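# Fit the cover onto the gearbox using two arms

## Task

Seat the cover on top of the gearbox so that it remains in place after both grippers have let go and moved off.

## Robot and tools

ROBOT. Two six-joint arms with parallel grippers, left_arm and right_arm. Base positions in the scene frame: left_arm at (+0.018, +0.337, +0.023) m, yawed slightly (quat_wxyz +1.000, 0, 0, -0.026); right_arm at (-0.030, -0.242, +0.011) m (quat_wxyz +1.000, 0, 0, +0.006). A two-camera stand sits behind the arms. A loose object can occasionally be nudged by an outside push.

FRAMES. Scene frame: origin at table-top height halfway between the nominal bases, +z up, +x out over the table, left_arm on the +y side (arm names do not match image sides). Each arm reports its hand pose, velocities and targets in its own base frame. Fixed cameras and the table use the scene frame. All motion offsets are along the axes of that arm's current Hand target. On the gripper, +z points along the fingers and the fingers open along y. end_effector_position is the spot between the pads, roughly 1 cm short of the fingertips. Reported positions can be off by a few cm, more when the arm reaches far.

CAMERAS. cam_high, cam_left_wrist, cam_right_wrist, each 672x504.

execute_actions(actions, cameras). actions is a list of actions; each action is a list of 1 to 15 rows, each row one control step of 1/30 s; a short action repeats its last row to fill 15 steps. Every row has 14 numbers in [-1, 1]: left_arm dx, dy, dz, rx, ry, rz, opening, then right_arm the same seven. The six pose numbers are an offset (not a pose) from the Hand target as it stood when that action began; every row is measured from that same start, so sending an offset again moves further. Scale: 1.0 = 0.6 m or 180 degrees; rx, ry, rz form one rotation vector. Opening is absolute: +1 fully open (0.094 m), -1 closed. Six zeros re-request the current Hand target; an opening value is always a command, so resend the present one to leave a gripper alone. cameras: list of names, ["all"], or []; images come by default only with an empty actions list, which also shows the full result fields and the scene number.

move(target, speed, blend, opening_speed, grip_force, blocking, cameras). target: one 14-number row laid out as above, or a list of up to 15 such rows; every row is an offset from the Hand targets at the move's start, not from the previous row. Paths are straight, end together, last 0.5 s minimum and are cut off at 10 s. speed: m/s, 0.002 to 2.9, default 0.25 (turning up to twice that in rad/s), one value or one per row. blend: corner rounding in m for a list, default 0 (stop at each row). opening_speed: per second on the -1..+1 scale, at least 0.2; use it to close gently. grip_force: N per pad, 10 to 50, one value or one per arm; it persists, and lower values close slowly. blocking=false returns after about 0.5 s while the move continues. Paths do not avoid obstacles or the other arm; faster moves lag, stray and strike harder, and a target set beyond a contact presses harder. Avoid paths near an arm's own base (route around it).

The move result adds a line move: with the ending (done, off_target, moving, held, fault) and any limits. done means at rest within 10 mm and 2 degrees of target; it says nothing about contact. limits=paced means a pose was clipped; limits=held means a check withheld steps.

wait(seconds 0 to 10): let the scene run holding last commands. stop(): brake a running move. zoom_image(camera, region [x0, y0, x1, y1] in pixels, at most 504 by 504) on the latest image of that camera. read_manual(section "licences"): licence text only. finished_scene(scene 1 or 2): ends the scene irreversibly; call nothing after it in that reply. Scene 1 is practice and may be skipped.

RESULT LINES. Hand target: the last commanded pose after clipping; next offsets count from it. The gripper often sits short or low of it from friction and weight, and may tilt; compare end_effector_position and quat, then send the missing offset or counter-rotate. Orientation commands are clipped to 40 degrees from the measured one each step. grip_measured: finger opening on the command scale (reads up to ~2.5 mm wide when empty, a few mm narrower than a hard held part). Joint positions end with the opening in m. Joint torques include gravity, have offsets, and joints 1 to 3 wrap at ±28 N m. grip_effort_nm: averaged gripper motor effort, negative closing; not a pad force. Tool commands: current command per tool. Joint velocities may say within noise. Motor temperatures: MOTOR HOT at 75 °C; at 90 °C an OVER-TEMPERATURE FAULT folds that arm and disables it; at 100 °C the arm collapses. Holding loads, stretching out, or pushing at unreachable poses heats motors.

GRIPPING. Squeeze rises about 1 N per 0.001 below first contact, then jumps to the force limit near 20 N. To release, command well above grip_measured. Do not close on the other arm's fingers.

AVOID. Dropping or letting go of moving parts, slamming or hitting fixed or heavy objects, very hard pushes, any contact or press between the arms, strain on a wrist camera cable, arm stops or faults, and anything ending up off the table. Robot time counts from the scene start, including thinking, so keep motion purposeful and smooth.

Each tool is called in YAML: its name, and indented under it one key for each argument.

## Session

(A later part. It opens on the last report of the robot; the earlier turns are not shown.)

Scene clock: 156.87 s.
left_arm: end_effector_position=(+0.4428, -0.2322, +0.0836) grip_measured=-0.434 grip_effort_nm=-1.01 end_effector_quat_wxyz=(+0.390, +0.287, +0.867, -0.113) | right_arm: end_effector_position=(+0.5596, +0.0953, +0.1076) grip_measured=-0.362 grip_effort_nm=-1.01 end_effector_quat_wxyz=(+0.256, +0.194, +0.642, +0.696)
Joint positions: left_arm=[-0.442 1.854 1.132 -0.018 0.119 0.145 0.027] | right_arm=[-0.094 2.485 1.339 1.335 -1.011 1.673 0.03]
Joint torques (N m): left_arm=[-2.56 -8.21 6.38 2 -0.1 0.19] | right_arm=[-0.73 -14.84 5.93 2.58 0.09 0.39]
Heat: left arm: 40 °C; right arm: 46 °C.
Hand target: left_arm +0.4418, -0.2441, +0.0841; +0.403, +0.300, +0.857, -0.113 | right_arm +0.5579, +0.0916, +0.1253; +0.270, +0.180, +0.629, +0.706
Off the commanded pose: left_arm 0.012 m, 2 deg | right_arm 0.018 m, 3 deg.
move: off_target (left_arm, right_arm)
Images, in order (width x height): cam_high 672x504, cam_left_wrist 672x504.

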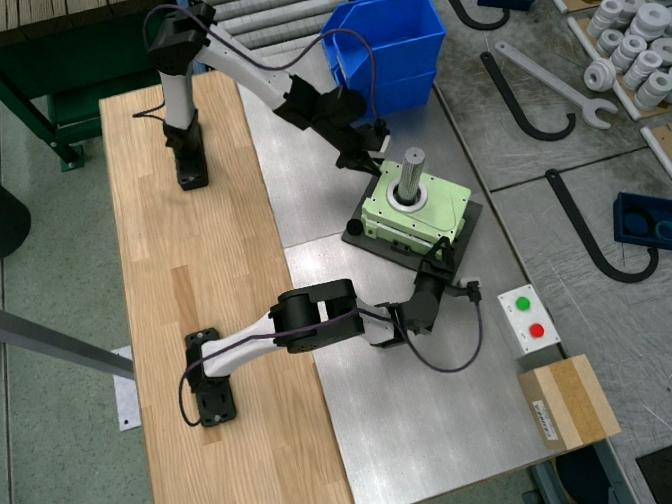

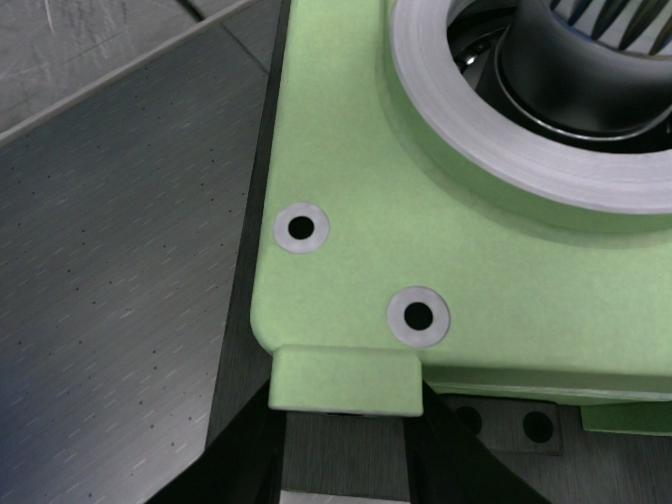

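move:
  target: [0,0,0,0,0,0,-1,0.0011,-0.0131,-0.0019,0,0,0,-0.27]
  speed: 0.05
  opening_speed: 0.3
  cameras: ["cam_high","cam_right_wrist"]

zoom_image:
  camera: "cam_high"
  region: [355, 185, 455, 265]

Scene clock: 161.40 s.
left_arm: end_effector_position=(+0.4418, -0.2325, +0.0825) grip_measured=-0.434 grip_effort_nm=-1.01 end_effector_quat_wxyz=(+0.389, +0.284, +0.869, -0.115) | right_arm: end_effector_position=(+0.5585, +0.0952, +0.1082) grip_measured=-0.271 grip_effort_nm=0.09 end_effector_quat_wxyz=(+0.253, +0.196, +0.636, +0.702)
Joint positions: left_arm=[-0.443 1.854 1.129 -0.016 0.118 0.137 0.027] | right_arm=[-0.094 2.495 1.339 1.372 -1.01 1.709 0.034]
Joint torques (N m): left_arm=[-2.37 -8.25 6.72 1.98 -0.08 0.27] | right_arm=[-0.75 -13.59 6.23 2.38 0.1 0.05]
Heat: left arm: 39 °C; right arm: 47 °C.
Hand target: left_arm +0.4417, -0.2441, +0.0841; +0.403, +0.299, +0.857, -0.113 | right_arm +0.5579, +0.0916, +0.1175; +0.270, +0.180, +0.629, +0.706
Off the commanded pose: left_arm 0.012 m, 3 deg | right_arm 0.010 m, 3 deg.
move: off_target (left_arm, right_arm)
Images, in order (width x height): cam_high 672x504, cam_right_wrist 672x504.

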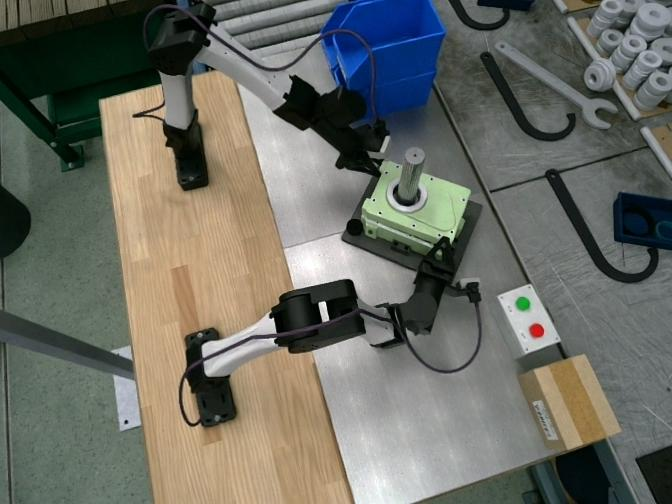

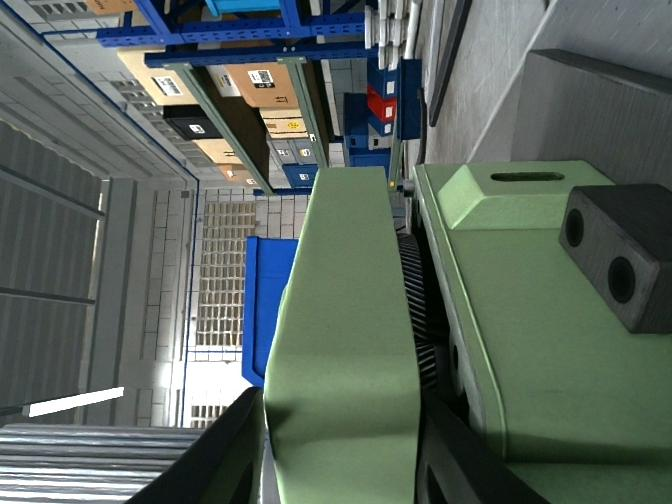

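Scaled by 5.040 from the camera's 672x504 image, which has a finer 960x720 frame.

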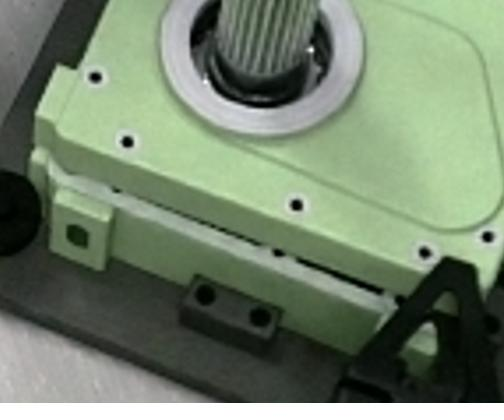

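move:
  target: [0,0,0,0,0,0,-1,0,-0.003,-0.045,0,0,0,-0.27]
  speed: 0.06
  cameras: ["all"]

zoom_image:
  camera: "cam_high"
  region: [355, 145, 485, 265]

Scene clock: 163.80 s.
left_arm: end_effector_position=(+0.4418, -0.2325, +0.0825) grip_measured=-0.434 grip_effort_nm=-1.01 end_effector_quat_wxyz=(+0.389, +0.284, +0.869, -0.115) | right_arm: end_effector_position=(+0.5458, +0.0692, +0.1079) grip_measured=-0.271 grip_effort_nm=0.09 end_effector_quat_wxyz=(+0.266, +0.193, +0.630, +0.704)
Joint positions: left_arm=[-0.443 1.854 1.129 -0.016 0.118 0.137 0.027] | right_arm=[-0.151 2.495 1.289 1.476 -1.048 1.741 0.034]
Joint torques (N m): left_arm=[-2.4 -8.23 6.72 1.97 -0.08 0.25] | right_arm=[-0.25 -13.6 4.96 2.07 0.03 0.03]
Heat: left arm: 39 °C; right arm: 47 °C.
Hand target: left_arm +0.4417, -0.2441, +0.0841; +0.403, +0.299, +0.857, -0.113 | right_arm +0.5422, +0.0704, +0.1118; +0.270, +0.180, +0.629, +0.706
Off the commanded pose: left_arm 0.012 m, 3 deg | right_arm 0.005 m, 2 deg.
move: off_target (left_arm)

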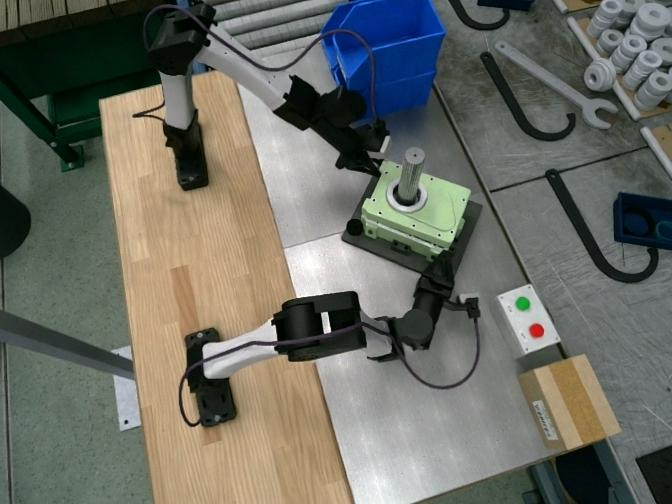

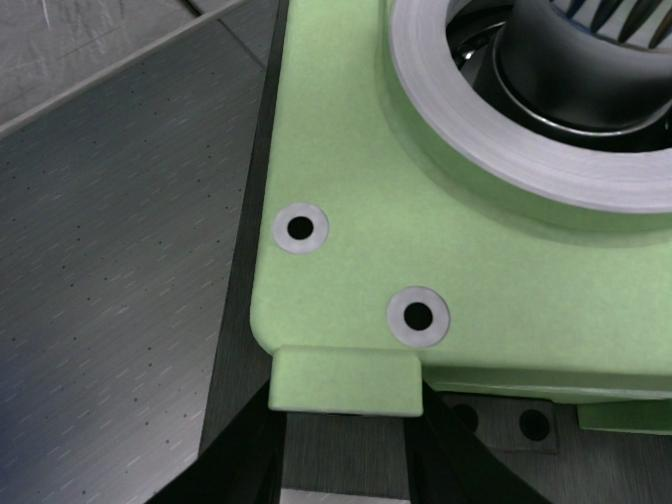

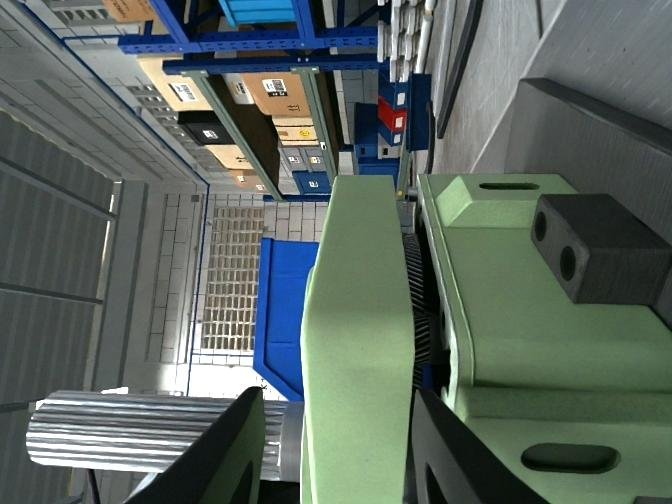

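Scaled by 3.877 from the camera's 672x504 image, which has a finer 960x720 frame.

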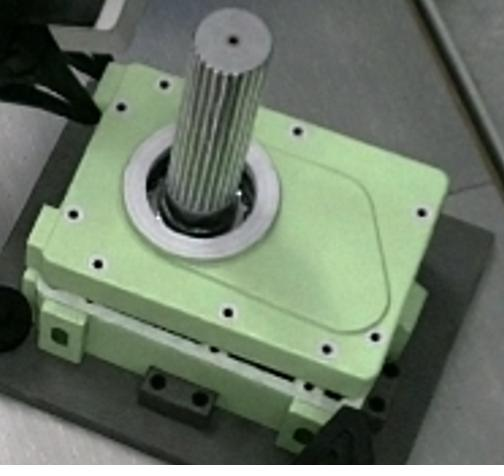

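move:
  target: [0,0,0,0,0,0,-1,0.002,-0.002,0.012,0.025,0,0,-0.18]
  speed: 0.06
  cameras: ["cam_high","cam_right_wrist"]

zoom_image:
  camera: "cam_right_wrist"
  region: [240, 150, 540, 504]

Scene clock: 171.47 s.
left_arm: end_effector_position=(+0.4418, -0.2325, +0.0825) grip_measured=-0.434 grip_effort_nm=-1.01 end_effector_quat_wxyz=(+0.389, +0.284, +0.869, -0.115) | right_arm: end_effector_position=(+0.5475, +0.0731, +0.0929) grip_measured=-0.182 grip_effort_nm=0.11 end_effector_quat_wxyz=(+0.252, +0.210, +0.656, +0.680)
Joint positions: left_arm=[-0.443 1.854 1.129 -0.016 0.118 0.137 0.027] | right_arm=[-0.144 2.453 1.267 1.288 -1.048 1.614 0.038]
Joint torques (N m): left_arm=[-2.44 -8.24 6.75 1.96 -0.09 0.26] | right_arm=[0.24 -17.22 5.08 1.84 -0.01 -0.13]
Heat: left arm: 39 °C; right arm: 47 °C.
Hand target: left_arm +0.4417, -0.2441, +0.0841; +0.403, +0.299, +0.857, -0.113 | right_arm +0.5457, +0.0769, +0.1114; +0.262, +0.191, +0.656, +0.681
Off the commanded pose: left_arm 0.012 m, 3 deg | right_arm 0.019 m, 3 deg.
move: off_target (left_arm, right_arm)
Images, in order (width x height): cam_high 672x504, cam_right_wrist 672x504.

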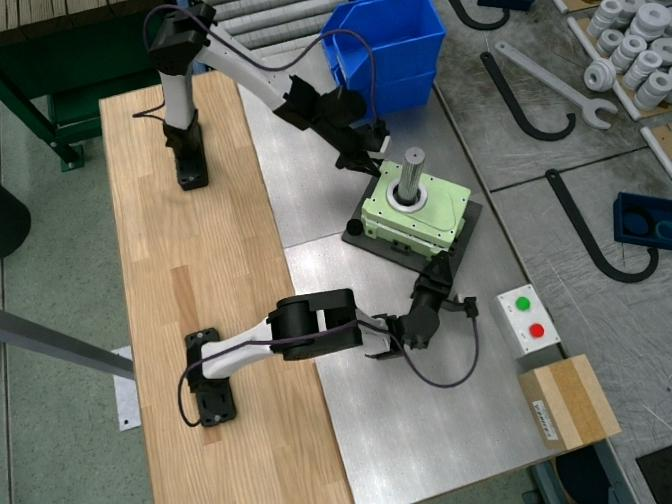

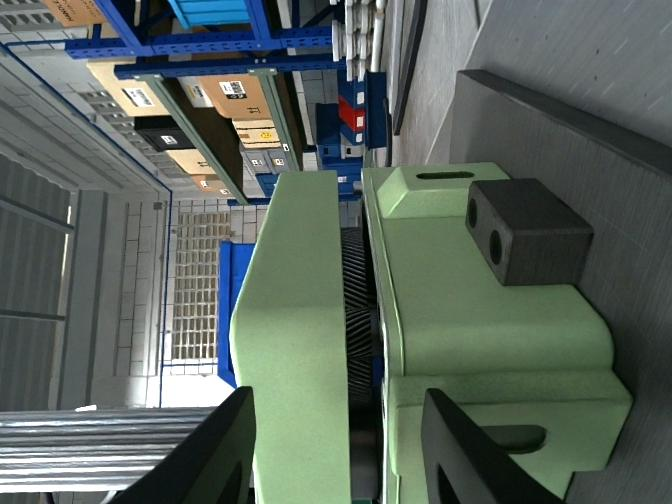

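Scaled by 1.424 from the camera's 672x504 image, which has a finer 960x720 frame.

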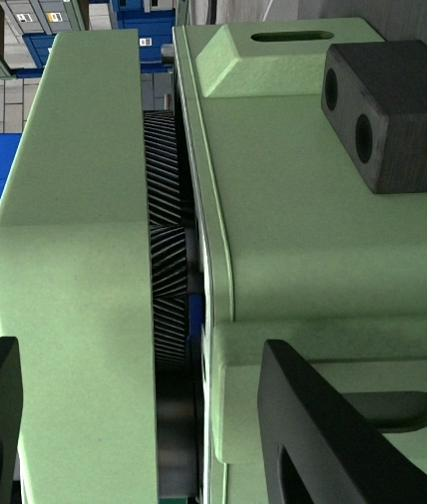

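move:
  target: [0,0,0,0,0,0,-1,-0.002,0.0233,0.0034,0,0,0,-0.18]
  speed: 0.06
  cameras: ["cam_right_wrist"]

Scene clock: 174.30 s.
left_arm: end_effector_position=(+0.4418, -0.2325, +0.0825) grip_measured=-0.434 grip_effort_nm=-1.01 end_effector_quat_wxyz=(+0.389, +0.284, +0.869, -0.115) | right_arm: end_effector_position=(+0.5487, +0.0729, +0.1076) grip_measured=-0.182 grip_effort_nm=0.11 end_effector_quat_wxyz=(+0.253, +0.209, +0.656, +0.680)
Joint positions: left_arm=[-0.443 1.854 1.129 -0.016 0.118 0.137 0.027] | right_arm=[-0.144 2.412 1.267 1.248 -1.048 1.613 0.038]
Joint torques (N m): left_arm=[-2.4 -8.2 6.72 1.99 -0.09 0.25] | right_arm=[0.42 -17.11 5.18 1.85 0.02 -0.13]
Heat: left arm: 39 °C; right arm: 47 °C.
Hand target: left_arm +0.4417, -0.2441, +0.0841; +0.403, +0.299, +0.857, -0.113 | right_arm +0.5464, +0.0778, +0.1257; +0.263, +0.190, +0.656, +0.681
Off the commanded pose: left_arm 0.012 m, 3 deg | right_arm 0.019 m, 2 deg.
move: off_target (left_arm, right_arm)
Images, in order (width x height): cam_right_wrist 672x504.

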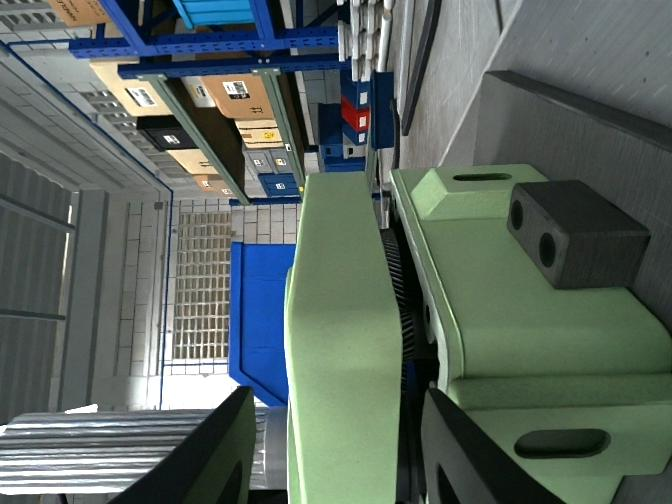

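move:
  target: [0,0,0,0,0,0,-1,0.0095,-0.0020,0.0363,0,0,0,-0.18]
  speed: 0.05
  cameras: ["cam_right_wrist","cam_high"]

zoom_image:
  camera: "cam_high"
  region: [400, 200, 480, 280]

Scene clock: 175.90 s.
left_arm: end_effector_position=(+0.4418, -0.2325, +0.0825) grip_measured=-0.434 grip_effort_nm=-1.01 end_effector_quat_wxyz=(+0.389, +0.284, +0.869, -0.115) | right_arm: end_effector_position=(+0.5499, +0.0965, +0.1068) grip_measured=-0.182 grip_effort_nm=0.11 end_effector_quat_wxyz=(+0.246, +0.204, +0.659, +0.681)
Joint positions: left_arm=[-0.443 1.854 1.129 -0.016 0.118 0.137 0.027] | right_arm=[-0.095 2.412 1.271 1.232 -1.016 1.601 0.038]
Joint torques (N m): left_arm=[-2.39 -8.2 6.74 1.97 -0.08 0.27] | right_arm=[0.32 -16.02 7.69 1.72 0.19 -0.14]
Heat: left arm: 39 °C; right arm: 48 °C.
Hand target: left_arm +0.4417, -0.2441, +0.0841; +0.403, +0.299, +0.857, -0.113 | right_arm +0.5551, +0.0986, +0.1253; +0.262, +0.190, +0.656, +0.681
Off the commanded pose: left_arm 0.012 m, 3 deg | right_arm 0.019 m, 2 deg.
move: off_target (left_arm, right_arm)
Images, in order (width x height): cam_high 672x504, cam_right_wrist 672x504.

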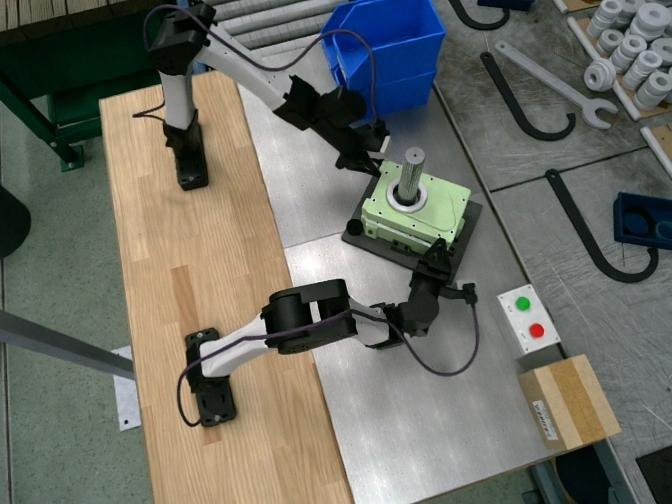

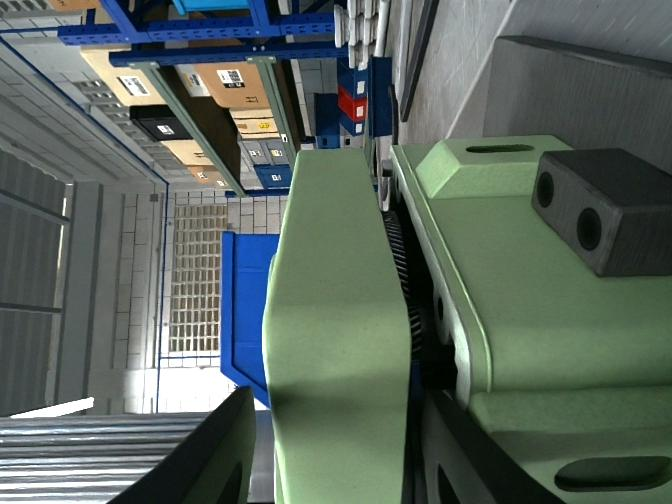

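Scaled by 6.300 from the camera's 672x504 image, which has a finer 960x720 frame.

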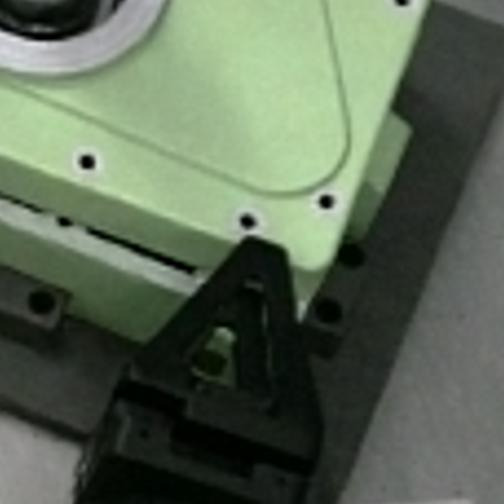

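move:
  target: [0,0,0,0,0,0,-1,0,0,0,0,0,0,-0.6]
  opening_speed: 0.5
  cameras: ["cam_high","cam_right_wrist"]

Scene clock: 179.93 s.
left_arm: end_effector_position=(+0.4418, -0.2325, +0.0825) grip_measured=-0.434 grip_effort_nm=-1.01 end_effector_quat_wxyz=(+0.389, +0.284, +0.869, -0.115) | right_arm: end_effector_position=(+0.5507, +0.0962, +0.1066) grip_measured=-0.393 grip_effort_nm=-1.00 end_effector_quat_wxyz=(+0.247, +0.204, +0.660, +0.680)
Joint positions: left_arm=[-0.443 1.854 1.129 -0.016 0.118 0.137 0.027] | right_arm=[-0.095 2.412 1.274 1.226 -1.015 1.597 0.029]
Joint torques (N m): left_arm=[-2.37 -8.16 6.67 1.98 -0.08 0.26] | right_arm=[0.32 -16.01 7.51 1.79 0.16 -0.11]
Heat: left arm: 39 °C; right arm: 49 °C.
Hand target: left_arm +0.4417, -0.2441, +0.0841; +0.403, +0.299, +0.857, -0.113 | right_arm +0.5551, +0.0986, +0.1254; +0.262, +0.190, +0.656, +0.681
Off the commanded pose: left_arm 0.012 m, 3 deg | right_arm 0.019 m, 2 deg.
move: off_target (left_arm, right_arm)
Images, in order (width x height): cam_high 672x504, cam_right_wrist 672x504.

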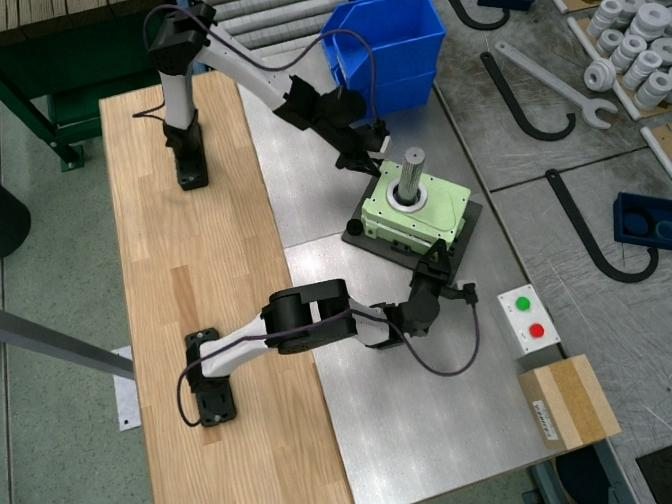

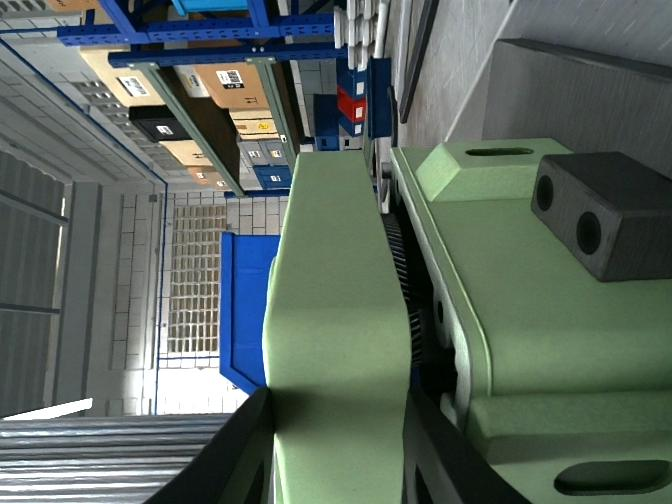

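zoom_image:
  camera: "cam_right_wrist"
  region: [220, 300, 500, 504]

zoom_image:
  camera: "cam_high"
  region: [335, 135, 500, 290]

Scaled by 1.800 from the camera's 672x504 image, which has a finer 960x720 frame.

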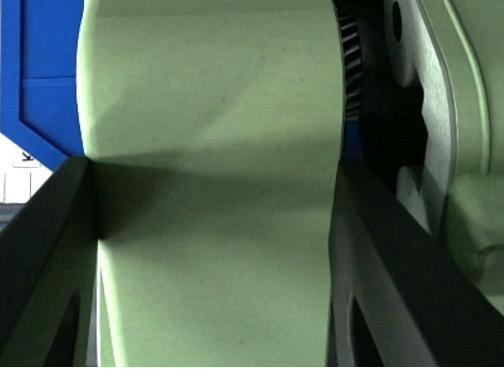

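Scaled by 3.055 from the camera's 672x504 image, which has a finer 960x720 frame.

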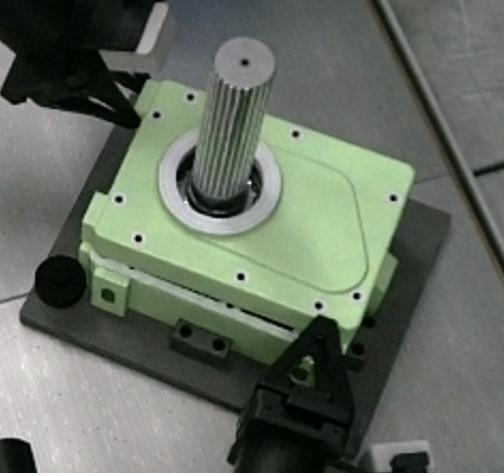

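move:
  target: [0,0,0,0,0,0,-1,-0.00975,0.0481,0.01968,-0.0008,0.0088,0.0006,-1]
  speed: 0.06
  cameras: ["cam_high"]

Scene clock: 183.70 s.
left_arm: end_effector_position=(+0.4418, -0.2325, +0.0825) grip_measured=-0.434 grip_effort_nm=-1.01 end_effector_quat_wxyz=(+0.389, +0.283, +0.869, -0.115) | right_arm: end_effector_position=(+0.5526, +0.0965, +0.1083) grip_measured=-0.394 grip_effort_nm=-1.01 end_effector_quat_wxyz=(+0.226, +0.208, +0.670, +0.675)
Joint positions: left_arm=[-0.443 1.854 1.129 -0.016 0.118 0.135 0.027] | right_arm=[-0.099 2.391 1.299 1.12 -1.045 1.574 0.028]
Joint torques (N m): left_arm=[-2.4 -8.18 6.68 1.98 -0.09 0.29] | right_arm=[1.21 -19.34 10.54 1.87 0.26 0.23]
Heat: left arm: 39 °C; right arm: 50 °C.
Hand target: left_arm +0.4417, -0.2441, +0.0841; +0.403, +0.300, +0.857, -0.113 | right_arm +0.5638, +0.1043, +0.1553; +0.253, +0.181, +0.659, +0.685
Off the commanded pose: left_arm 0.012 m, 3 deg | right_arm 0.049 m, 5 deg.
move: off_target (left_arm, right_arm)
Images, in order (width x height): cam_high 672x504.

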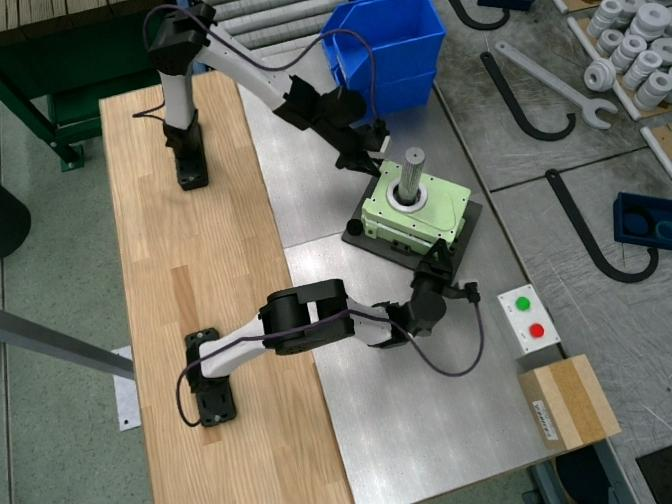

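move:
  target: [0,0,0,0,0,0,-1,-0.0045,0.04025,0.0193,0,0,0,-1]
  speed: 0.06
  cameras: ["cam_high"]

zoom_image:
  camera: "cam_high"
  region: [335, 135, 500, 290]

Scene clock: 185.83 s.
left_arm: end_effector_position=(+0.4419, -0.2327, +0.0827) grip_measured=-0.434 grip_effort_nm=-1.01 end_effector_quat_wxyz=(+0.389, +0.283, +0.869, -0.115) | right_arm: end_effector_position=(+0.5668, +0.1145, +0.1565) grip_measured=-0.993 grip_effort_nm=-0.36 end_effector_quat_wxyz=(+0.232, +0.196, +0.665, +0.683)
Joint positions: left_arm=[-0.444 1.854 1.129 -0.015 0.118 0.134 0.027] | right_arm=[-0.059 2.323 1.384 1.013 -1.014 1.594 0]
Joint torques (N m): left_arm=[-2.37 -8.24 6.68 1.96 -0.1 0.29] | right_arm=[-0.43 -16.59 8.66 1.87 0.12 -0.07]
Motor temperatures (°C): left_arm=[21 38 39 38 22 21 23] | right_arm=[23 51 32 34 20 18 21]
Heat: left arm: 39 °C; right arm: 51 °C.
Hand target: left_arm +0.4417, -0.2441, +0.0841; +0.403, +0.300, +0.857, -0.113 | right_arm +0.5701, +0.1120, +0.1804; +0.253, +0.181, +0.659, +0.685
Off the commanded pose: left_arm 0.011 m, 3 deg | right_arm 0.024 m, 3 deg.
move: off_target (left_arm, right_arm)
Images, in order (width x height): cam_high 672x504.

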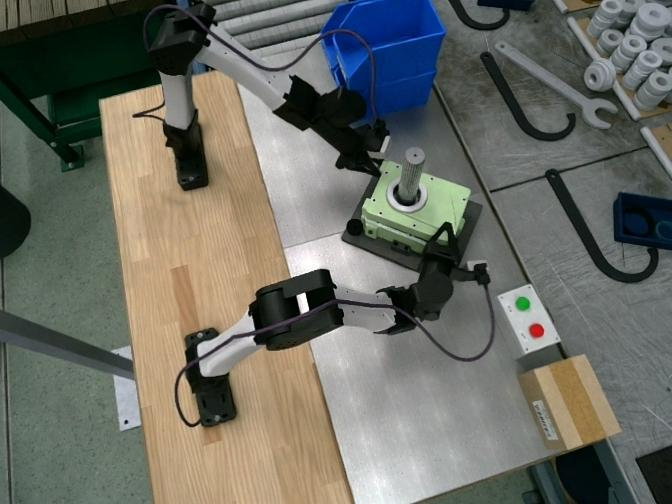

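Scaled by 3.055 from the camera's 672x504 image, which has a finer 960x720 frame.

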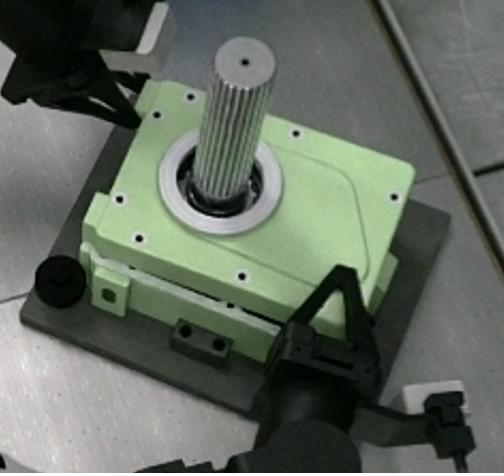

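move:
  target:
    - [0,0,0,0,0,0,-1,0.0058,0.0072,-0.0996,0,0,0,-1]
    - [0,0,0,0,0,0,-1,0.0137,-0.084,-0.1055,0,0,0,-1]
  speed: 0.15
  blend: [0.02,0]
  cameras: ["cam_high","cam_right_wrist"]

zoom_image:
  camera: "cam_high"
  region: [335, 135, 500, 290]

Scene clock: 189.80 s.
left_arm: end_effector_position=(+0.4419, -0.2327, +0.0827) grip_measured=-0.434 grip_effort_nm=-1.01 end_effector_quat_wxyz=(+0.389, +0.283, +0.869, -0.115) | right_arm: end_effector_position=(+0.5342, +0.0636, +0.1224) grip_measured=-0.993 grip_effort_nm=-0.36 end_effector_quat_wxyz=(+0.250, +0.193, +0.659, +0.682)
Joint positions: left_arm=[-0.444 1.854 1.129 -0.015 0.118 0.134 0.027] | right_arm=[-0.175 2.355 1.219 1.26 -1.105 1.616 0]
Joint torques (N m): left_arm=[-2.37 -8.17 6.71 1.97 -0.08 0.31] | right_arm=[-0.1 -12.7 5.81 2.07 -0.05 0.02]
Heat: left arm: 39 °C; right arm: 51 °C.
Hand target: left_arm +0.4417, -0.2441, +0.0841; +0.403, +0.300, +0.857, -0.113 | right_arm +0.5321, +0.0657, +0.1254; +0.253, +0.181, +0.659, +0.685
Off the commanded pose: left_arm 0.012 m, 3 deg | right_arm 0.004 m, 1 deg.
move: off_target (left_arm)
Images, in order (width x height): cam_high 672x504, cam_right_wrist 672x504.

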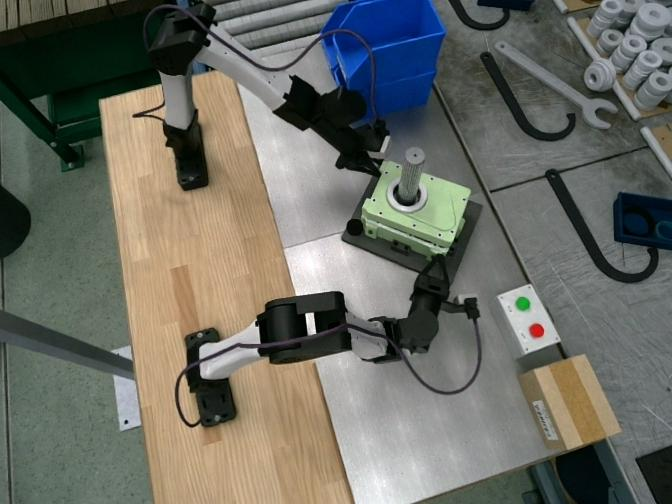

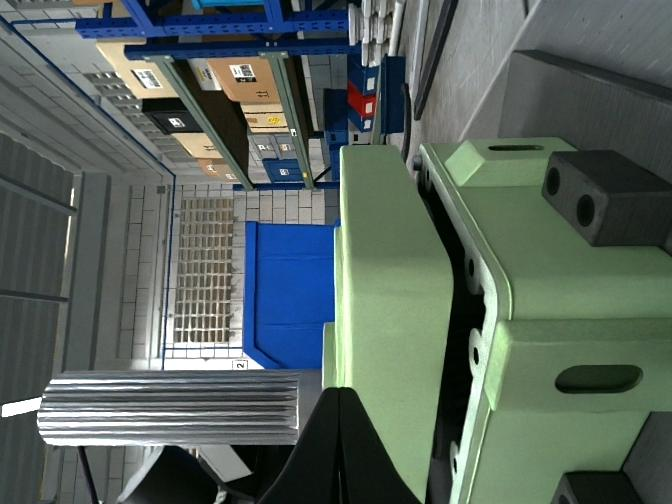

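Scaled by 3.055 from the camera's 672x504 image, which has a finer 960x720 frame.

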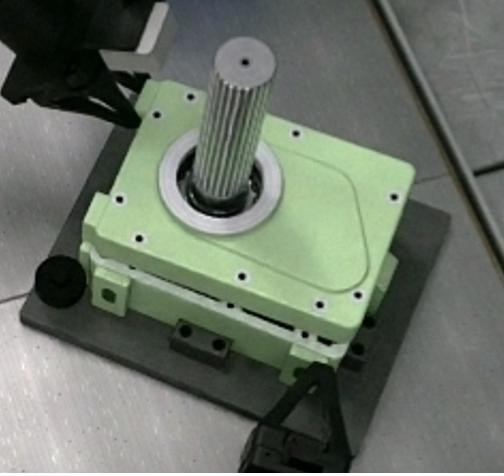

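zoom_image:
  camera: "cam_right_wrist"
  region: [320, 120, 540, 320]

zoom_image:
  camera: "cam_right_wrist"
  region: [320, 304, 540, 504]

Scaled by 2.291 from the camera's 672x504 image, which has a finer 960x720 frame.

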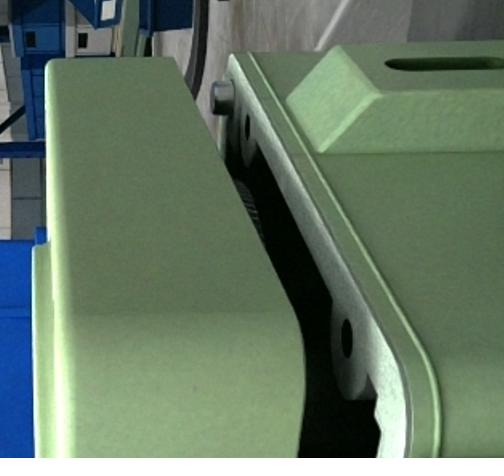

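Scaled by 2.291 from the camera's 672x504 image, which has a finer 960x720 frame.

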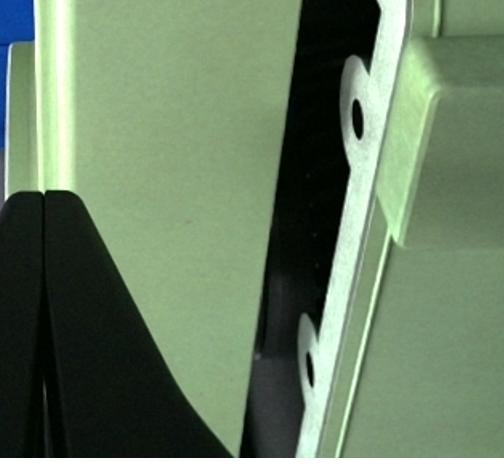

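move:
  target: [0.0035,-0.0087,-0.0048,-0.0067,0.0004,-0.0058,-1,-0.0035,-0.0288,0.0898,0,0,0,-1]
  speed: 0.06
  cameras: ["cam_high","cam_right_wrist"]

zoom_image:
  camera: "cam_high"
  region: [335, 135, 500, 290]

Scene clock: 199.57 s.
left_arm: end_effector_position=(+0.4385, -0.2385, +0.0827) grip_measured=-0.434 grip_effort_nm=-1.01 end_effector_quat_wxyz=(+0.396, +0.265, +0.872, -0.109) | right_arm: end_effector_position=(+0.5591, +0.0926, +0.1137) grip_measured=-0.993 grip_effort_nm=-0.36 end_effector_quat_wxyz=(+0.255, +0.183, +0.658, +0.685)
Joint positions: left_arm=[-0.475 1.848 1.11 0.012 0.066 0.086 0.027] | right_arm=[-0.104 2.443 1.341 1.237 -1.044 1.602 0]
Joint torques (N m): left_arm=[-1.39 -9.05 6.39 1.82 0.04 0.49] | right_arm=[2.41 -12.05 9.1 1.56 0.4 -0.13]
Heat: left arm: 38 °C; right arm: 49 °C.
Hand target: left_arm +0.4358, -0.2461, +0.0842; +0.405, +0.287, +0.861, -0.108 | right_arm +0.5669, +0.1083, +0.1120; +0.253, +0.181, +0.659, +0.685
Off the commanded pose: left_arm 0.008 m, 3 deg | right_arm 0.018 m, 0 deg.
move: off_target (left_arm, right_arm)
Images, in order (width x height): cam_high 672x504, cam_right_wrist 672x504.

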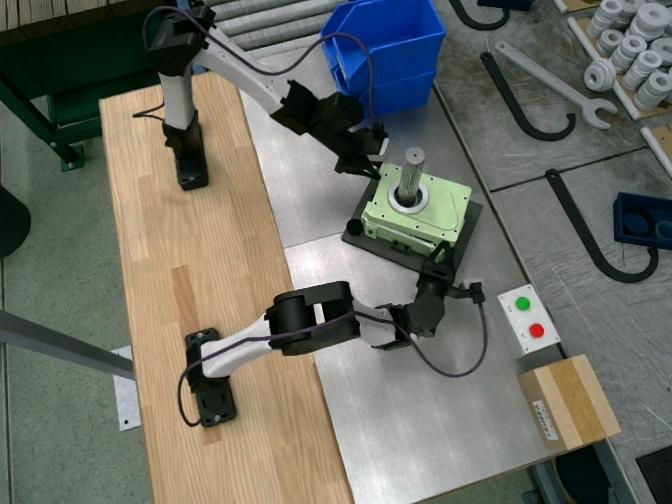

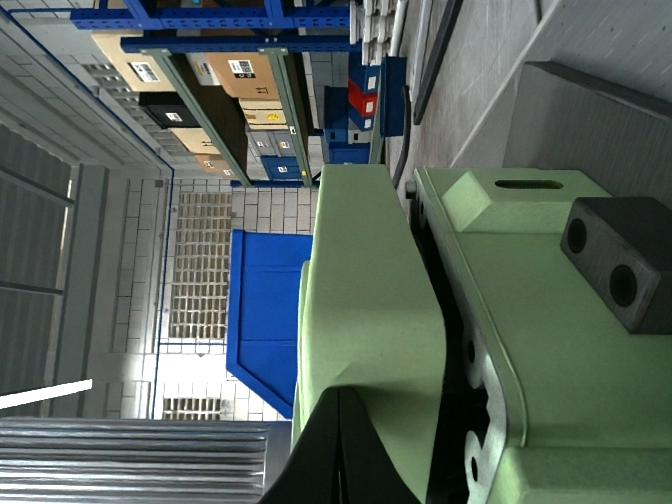

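Scaled by 3.055 from the camera's 672x504 image, which has a finer 960x720 frame.

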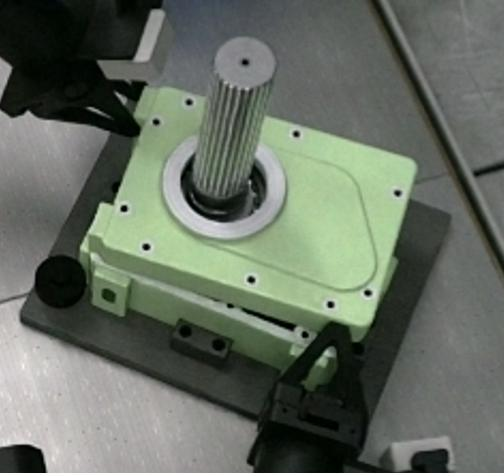

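move:
  target: [-0.0296,0.0227,-0.015,0,0,0,-1,0,0,0,0,0,0,-1]
  speed: 0.06
  cameras: ["cam_high","cam_left_wrist","cam_right_wrist"]

zoom_image:
  camera: "cam_high"
  region: [335, 135, 500, 290]

Scene clock: 203.50 s.
left_arm: end_effector_position=(+0.4401, -0.2362, +0.0855) grip_measured=-0.434 grip_effort_nm=-1.01 end_effector_quat_wxyz=(+0.389, +0.264, +0.876, -0.109) | right_arm: end_effector_position=(+0.5592, +0.0925, +0.1137) grip_measured=-0.993 grip_effort_nm=-0.36 end_effector_quat_wxyz=(+0.255, +0.183, +0.658, +0.685)
Joint positions: left_arm=[-0.467 1.848 1.136 -0.03 0.074 0.087 0.027] | right_arm=[-0.104 2.443 1.341 1.237 -1.043 1.602 0]
Joint torques (N m): left_arm=[0.92 -10.21 10.54 1.43 0.2 0.73] | right_arm=[2.45 -12.04 9.07 1.56 0.4 -0.13]
Heat: left arm: 39 °C; right arm: 48 °C.
Hand target: left_arm +0.4470, -0.2385, +0.1043; +0.405, +0.287, +0.861, -0.108 | right_arm +0.5670, +0.1083, +0.1120; +0.253, +0.181, +0.659, +0.685
Off the commanded pose: left_arm 0.020 m, 4 deg | right_arm 0.018 m, 0 deg.
move: off_target (left_arm, right_arm)

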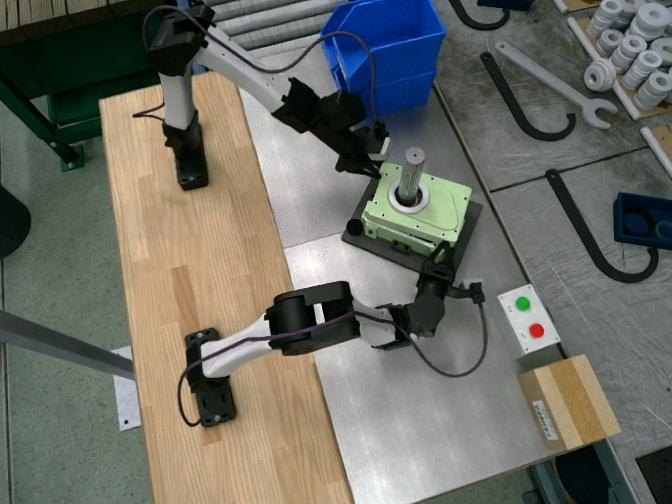

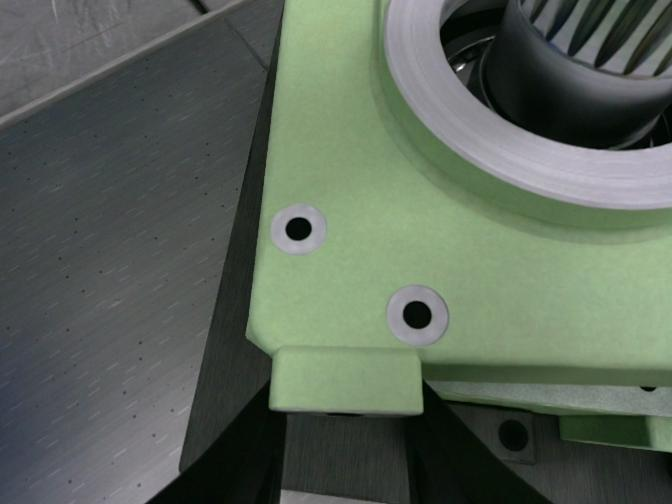

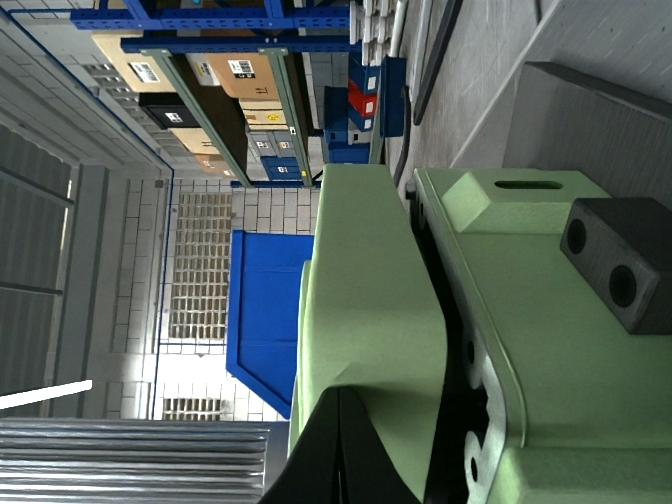

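Scaled by 3.055 from the camera's 672x504 image, which has a finer 960x720 frame.

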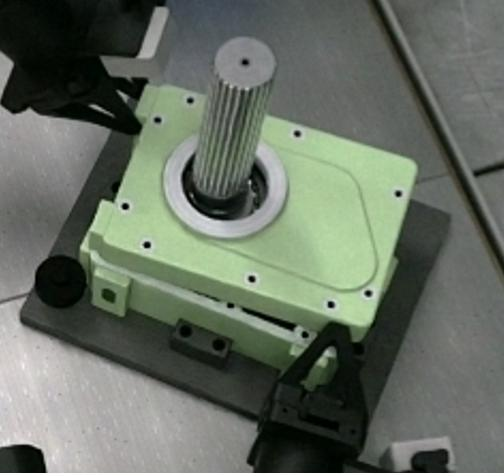

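zoom_image:
  camera: "cam_high"
  region: [350, 185, 430, 245]

zoom_image:
  camera: "cam_left_wrist"
  region: [400, 300, 672, 504]

Scaled by 6.300 from the camera's 672x504 image, which has a finer 960x720 frame.

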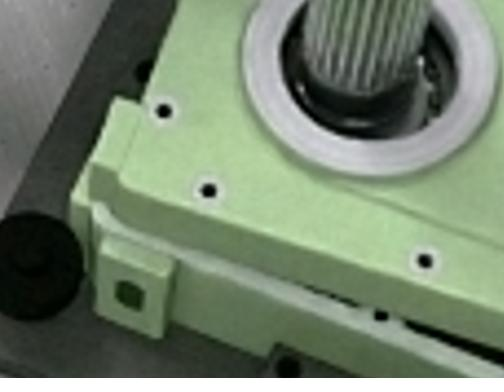

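Scaled by 1.853 from the camera's 672x504 image, which has a finer 960x720 frame.

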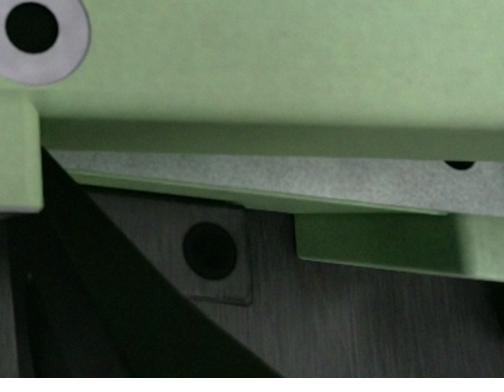

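zoom_image:
  camera: "cam_left_wrist"
  region: [420, 350, 546, 444]

zoom_image:
  camera: "cam_left_wrist"
  region: [546, 350, 672, 444]

Scaled by 4.000 from the camera's 672x504 image, which has a finer 960x720 frame.

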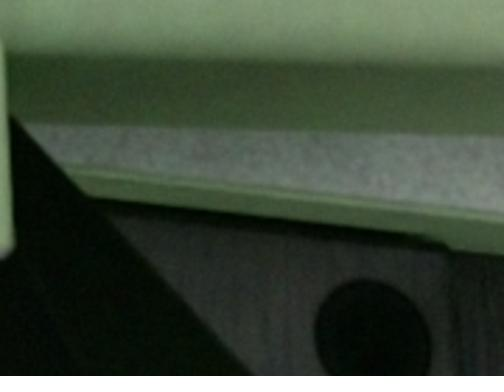

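Scaled by 4.000 from the camera's 672x504 image, which has a finer 960x720 frame.

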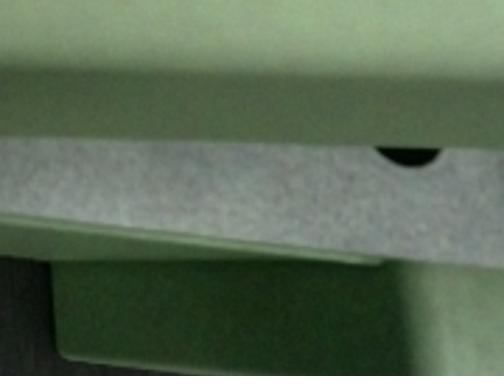

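zoom_image:
  camera: "cam_high"
  region: [355, 205, 405, 242]

zoom_image:
  camera: "cam_high"
  region: [400, 205, 475, 261]

Scaled by 10.080 from the camera's 672x504 image, which has a finer 960x720 frame.

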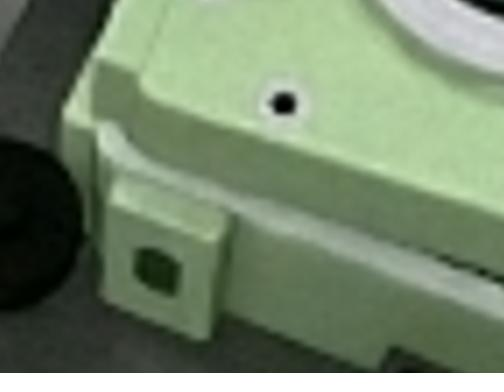

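Scaled by 6.720 from the camera's 672x504 image, which has a finer 960x720 frame.

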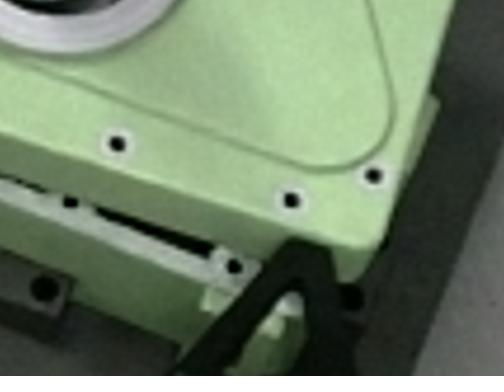

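move:
  target: [0,0,0,0,0,0,-1,-0.0032,-0.0015,-0.0692,0,0,0,-0.18]
  speed: 0.12
  cameras: ["cam_right_wrist"]

Scene clock: 218.13 s.
left_arm: end_effector_position=(+0.4387, -0.2346, +0.0835) grip_measured=-0.434 grip_effort_nm=-1.01 end_effector_quat_wxyz=(+0.384, +0.272, +0.876, -0.108) | right_arm: end_effector_position=(+0.5473, +0.0726, +0.1010) grip_measured=-0.182 grip_effort_nm=0.11 end_effector_quat_wxyz=(+0.249, +0.193, +0.660, +0.682)
Joint positions: left_arm=[-0.462 1.848 1.136 -0.042 0.082 0.105 0.027] | right_arm=[-0.15 2.445 1.287 1.276 -1.083 1.61 0.038]
Joint torques (N m): left_arm=[0.42 -10.25 10.62 1.51 0.13 0.49] | right_arm=[-0.29 -14.64 5.19 2.03 -0.05 -0.01]
Motor temperatures (°C): left_arm=[21 38 42 38 22 22 23] | right_arm=[23 45 33 33 20 18 20]
Heat: left arm: 42 °C; right arm: 45 °C.
Hand target: left_arm +0.4470, -0.2386, +0.1042; +0.405, +0.288, +0.861, -0.108 | right_arm +0.5444, +0.0734, +0.1084; +0.253, +0.181, +0.659, +0.685
Off the commanded pose: left_arm 0.023 m, 3 deg | right_arm 0.008 m, 1 deg.
move: off_target (left_arm)
Images, in order (width x height): cam_right_wrist 672x504.

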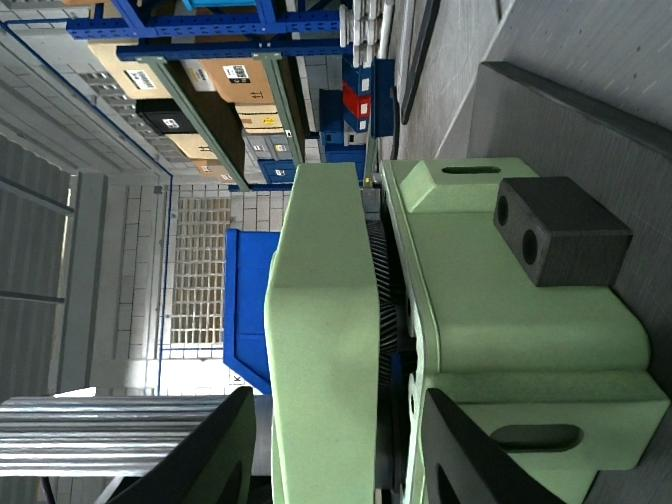

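move:
  target: [0,0,0,0,0,0,-1,0.0039,0.0192,0.0182,0,0,0,-0.2]
  speed: 0.12
  cameras: ["cam_right_wrist"]

Scene clock: 220.57 s.
left_arm: end_effector_position=(+0.4387, -0.2346, +0.0835) grip_measured=-0.434 grip_effort_nm=-1.01 end_effector_quat_wxyz=(+0.384, +0.272, +0.876, -0.108) | right_arm: end_effector_position=(+0.5474, +0.0761, +0.1004) grip_measured=-0.198 grip_effort_nm=-0.06 end_effector_quat_wxyz=(+0.243, +0.196, +0.661, +0.682)
Joint positions: left_arm=[-0.462 1.848 1.136 -0.042 0.082 0.105 0.027] | right_arm=[-0.143 2.441 1.287 1.26 -1.081 1.61 0.038]
Joint torques (N m): left_arm=[0.46 -10.28 10.56 1.51 0.13 0.51] | right_arm=[0.99 -17.35 5.57 1.79 0.16 -0.04]
Heat: left arm: 42 °C; right arm: 46 °C.
Hand target: left_arm +0.4470, -0.2386, +0.1042; +0.405, +0.288, +0.861, -0.108 | right_arm +0.5476, +0.0836, +0.1204; +0.253, +0.181, +0.659, +0.685
Off the commanded pose: left_arm 0.023 m, 3 deg | right_arm 0.021 m, 2 deg.
move: off_target (left_arm, right_arm)
Images, in order (width x height): cam_right_wrist 672x504.

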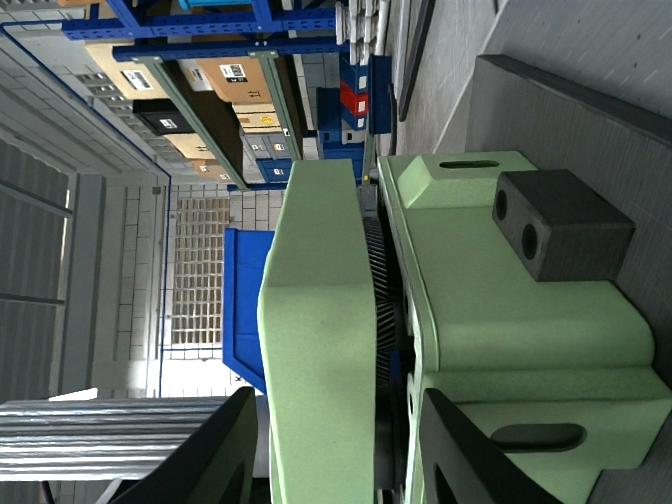

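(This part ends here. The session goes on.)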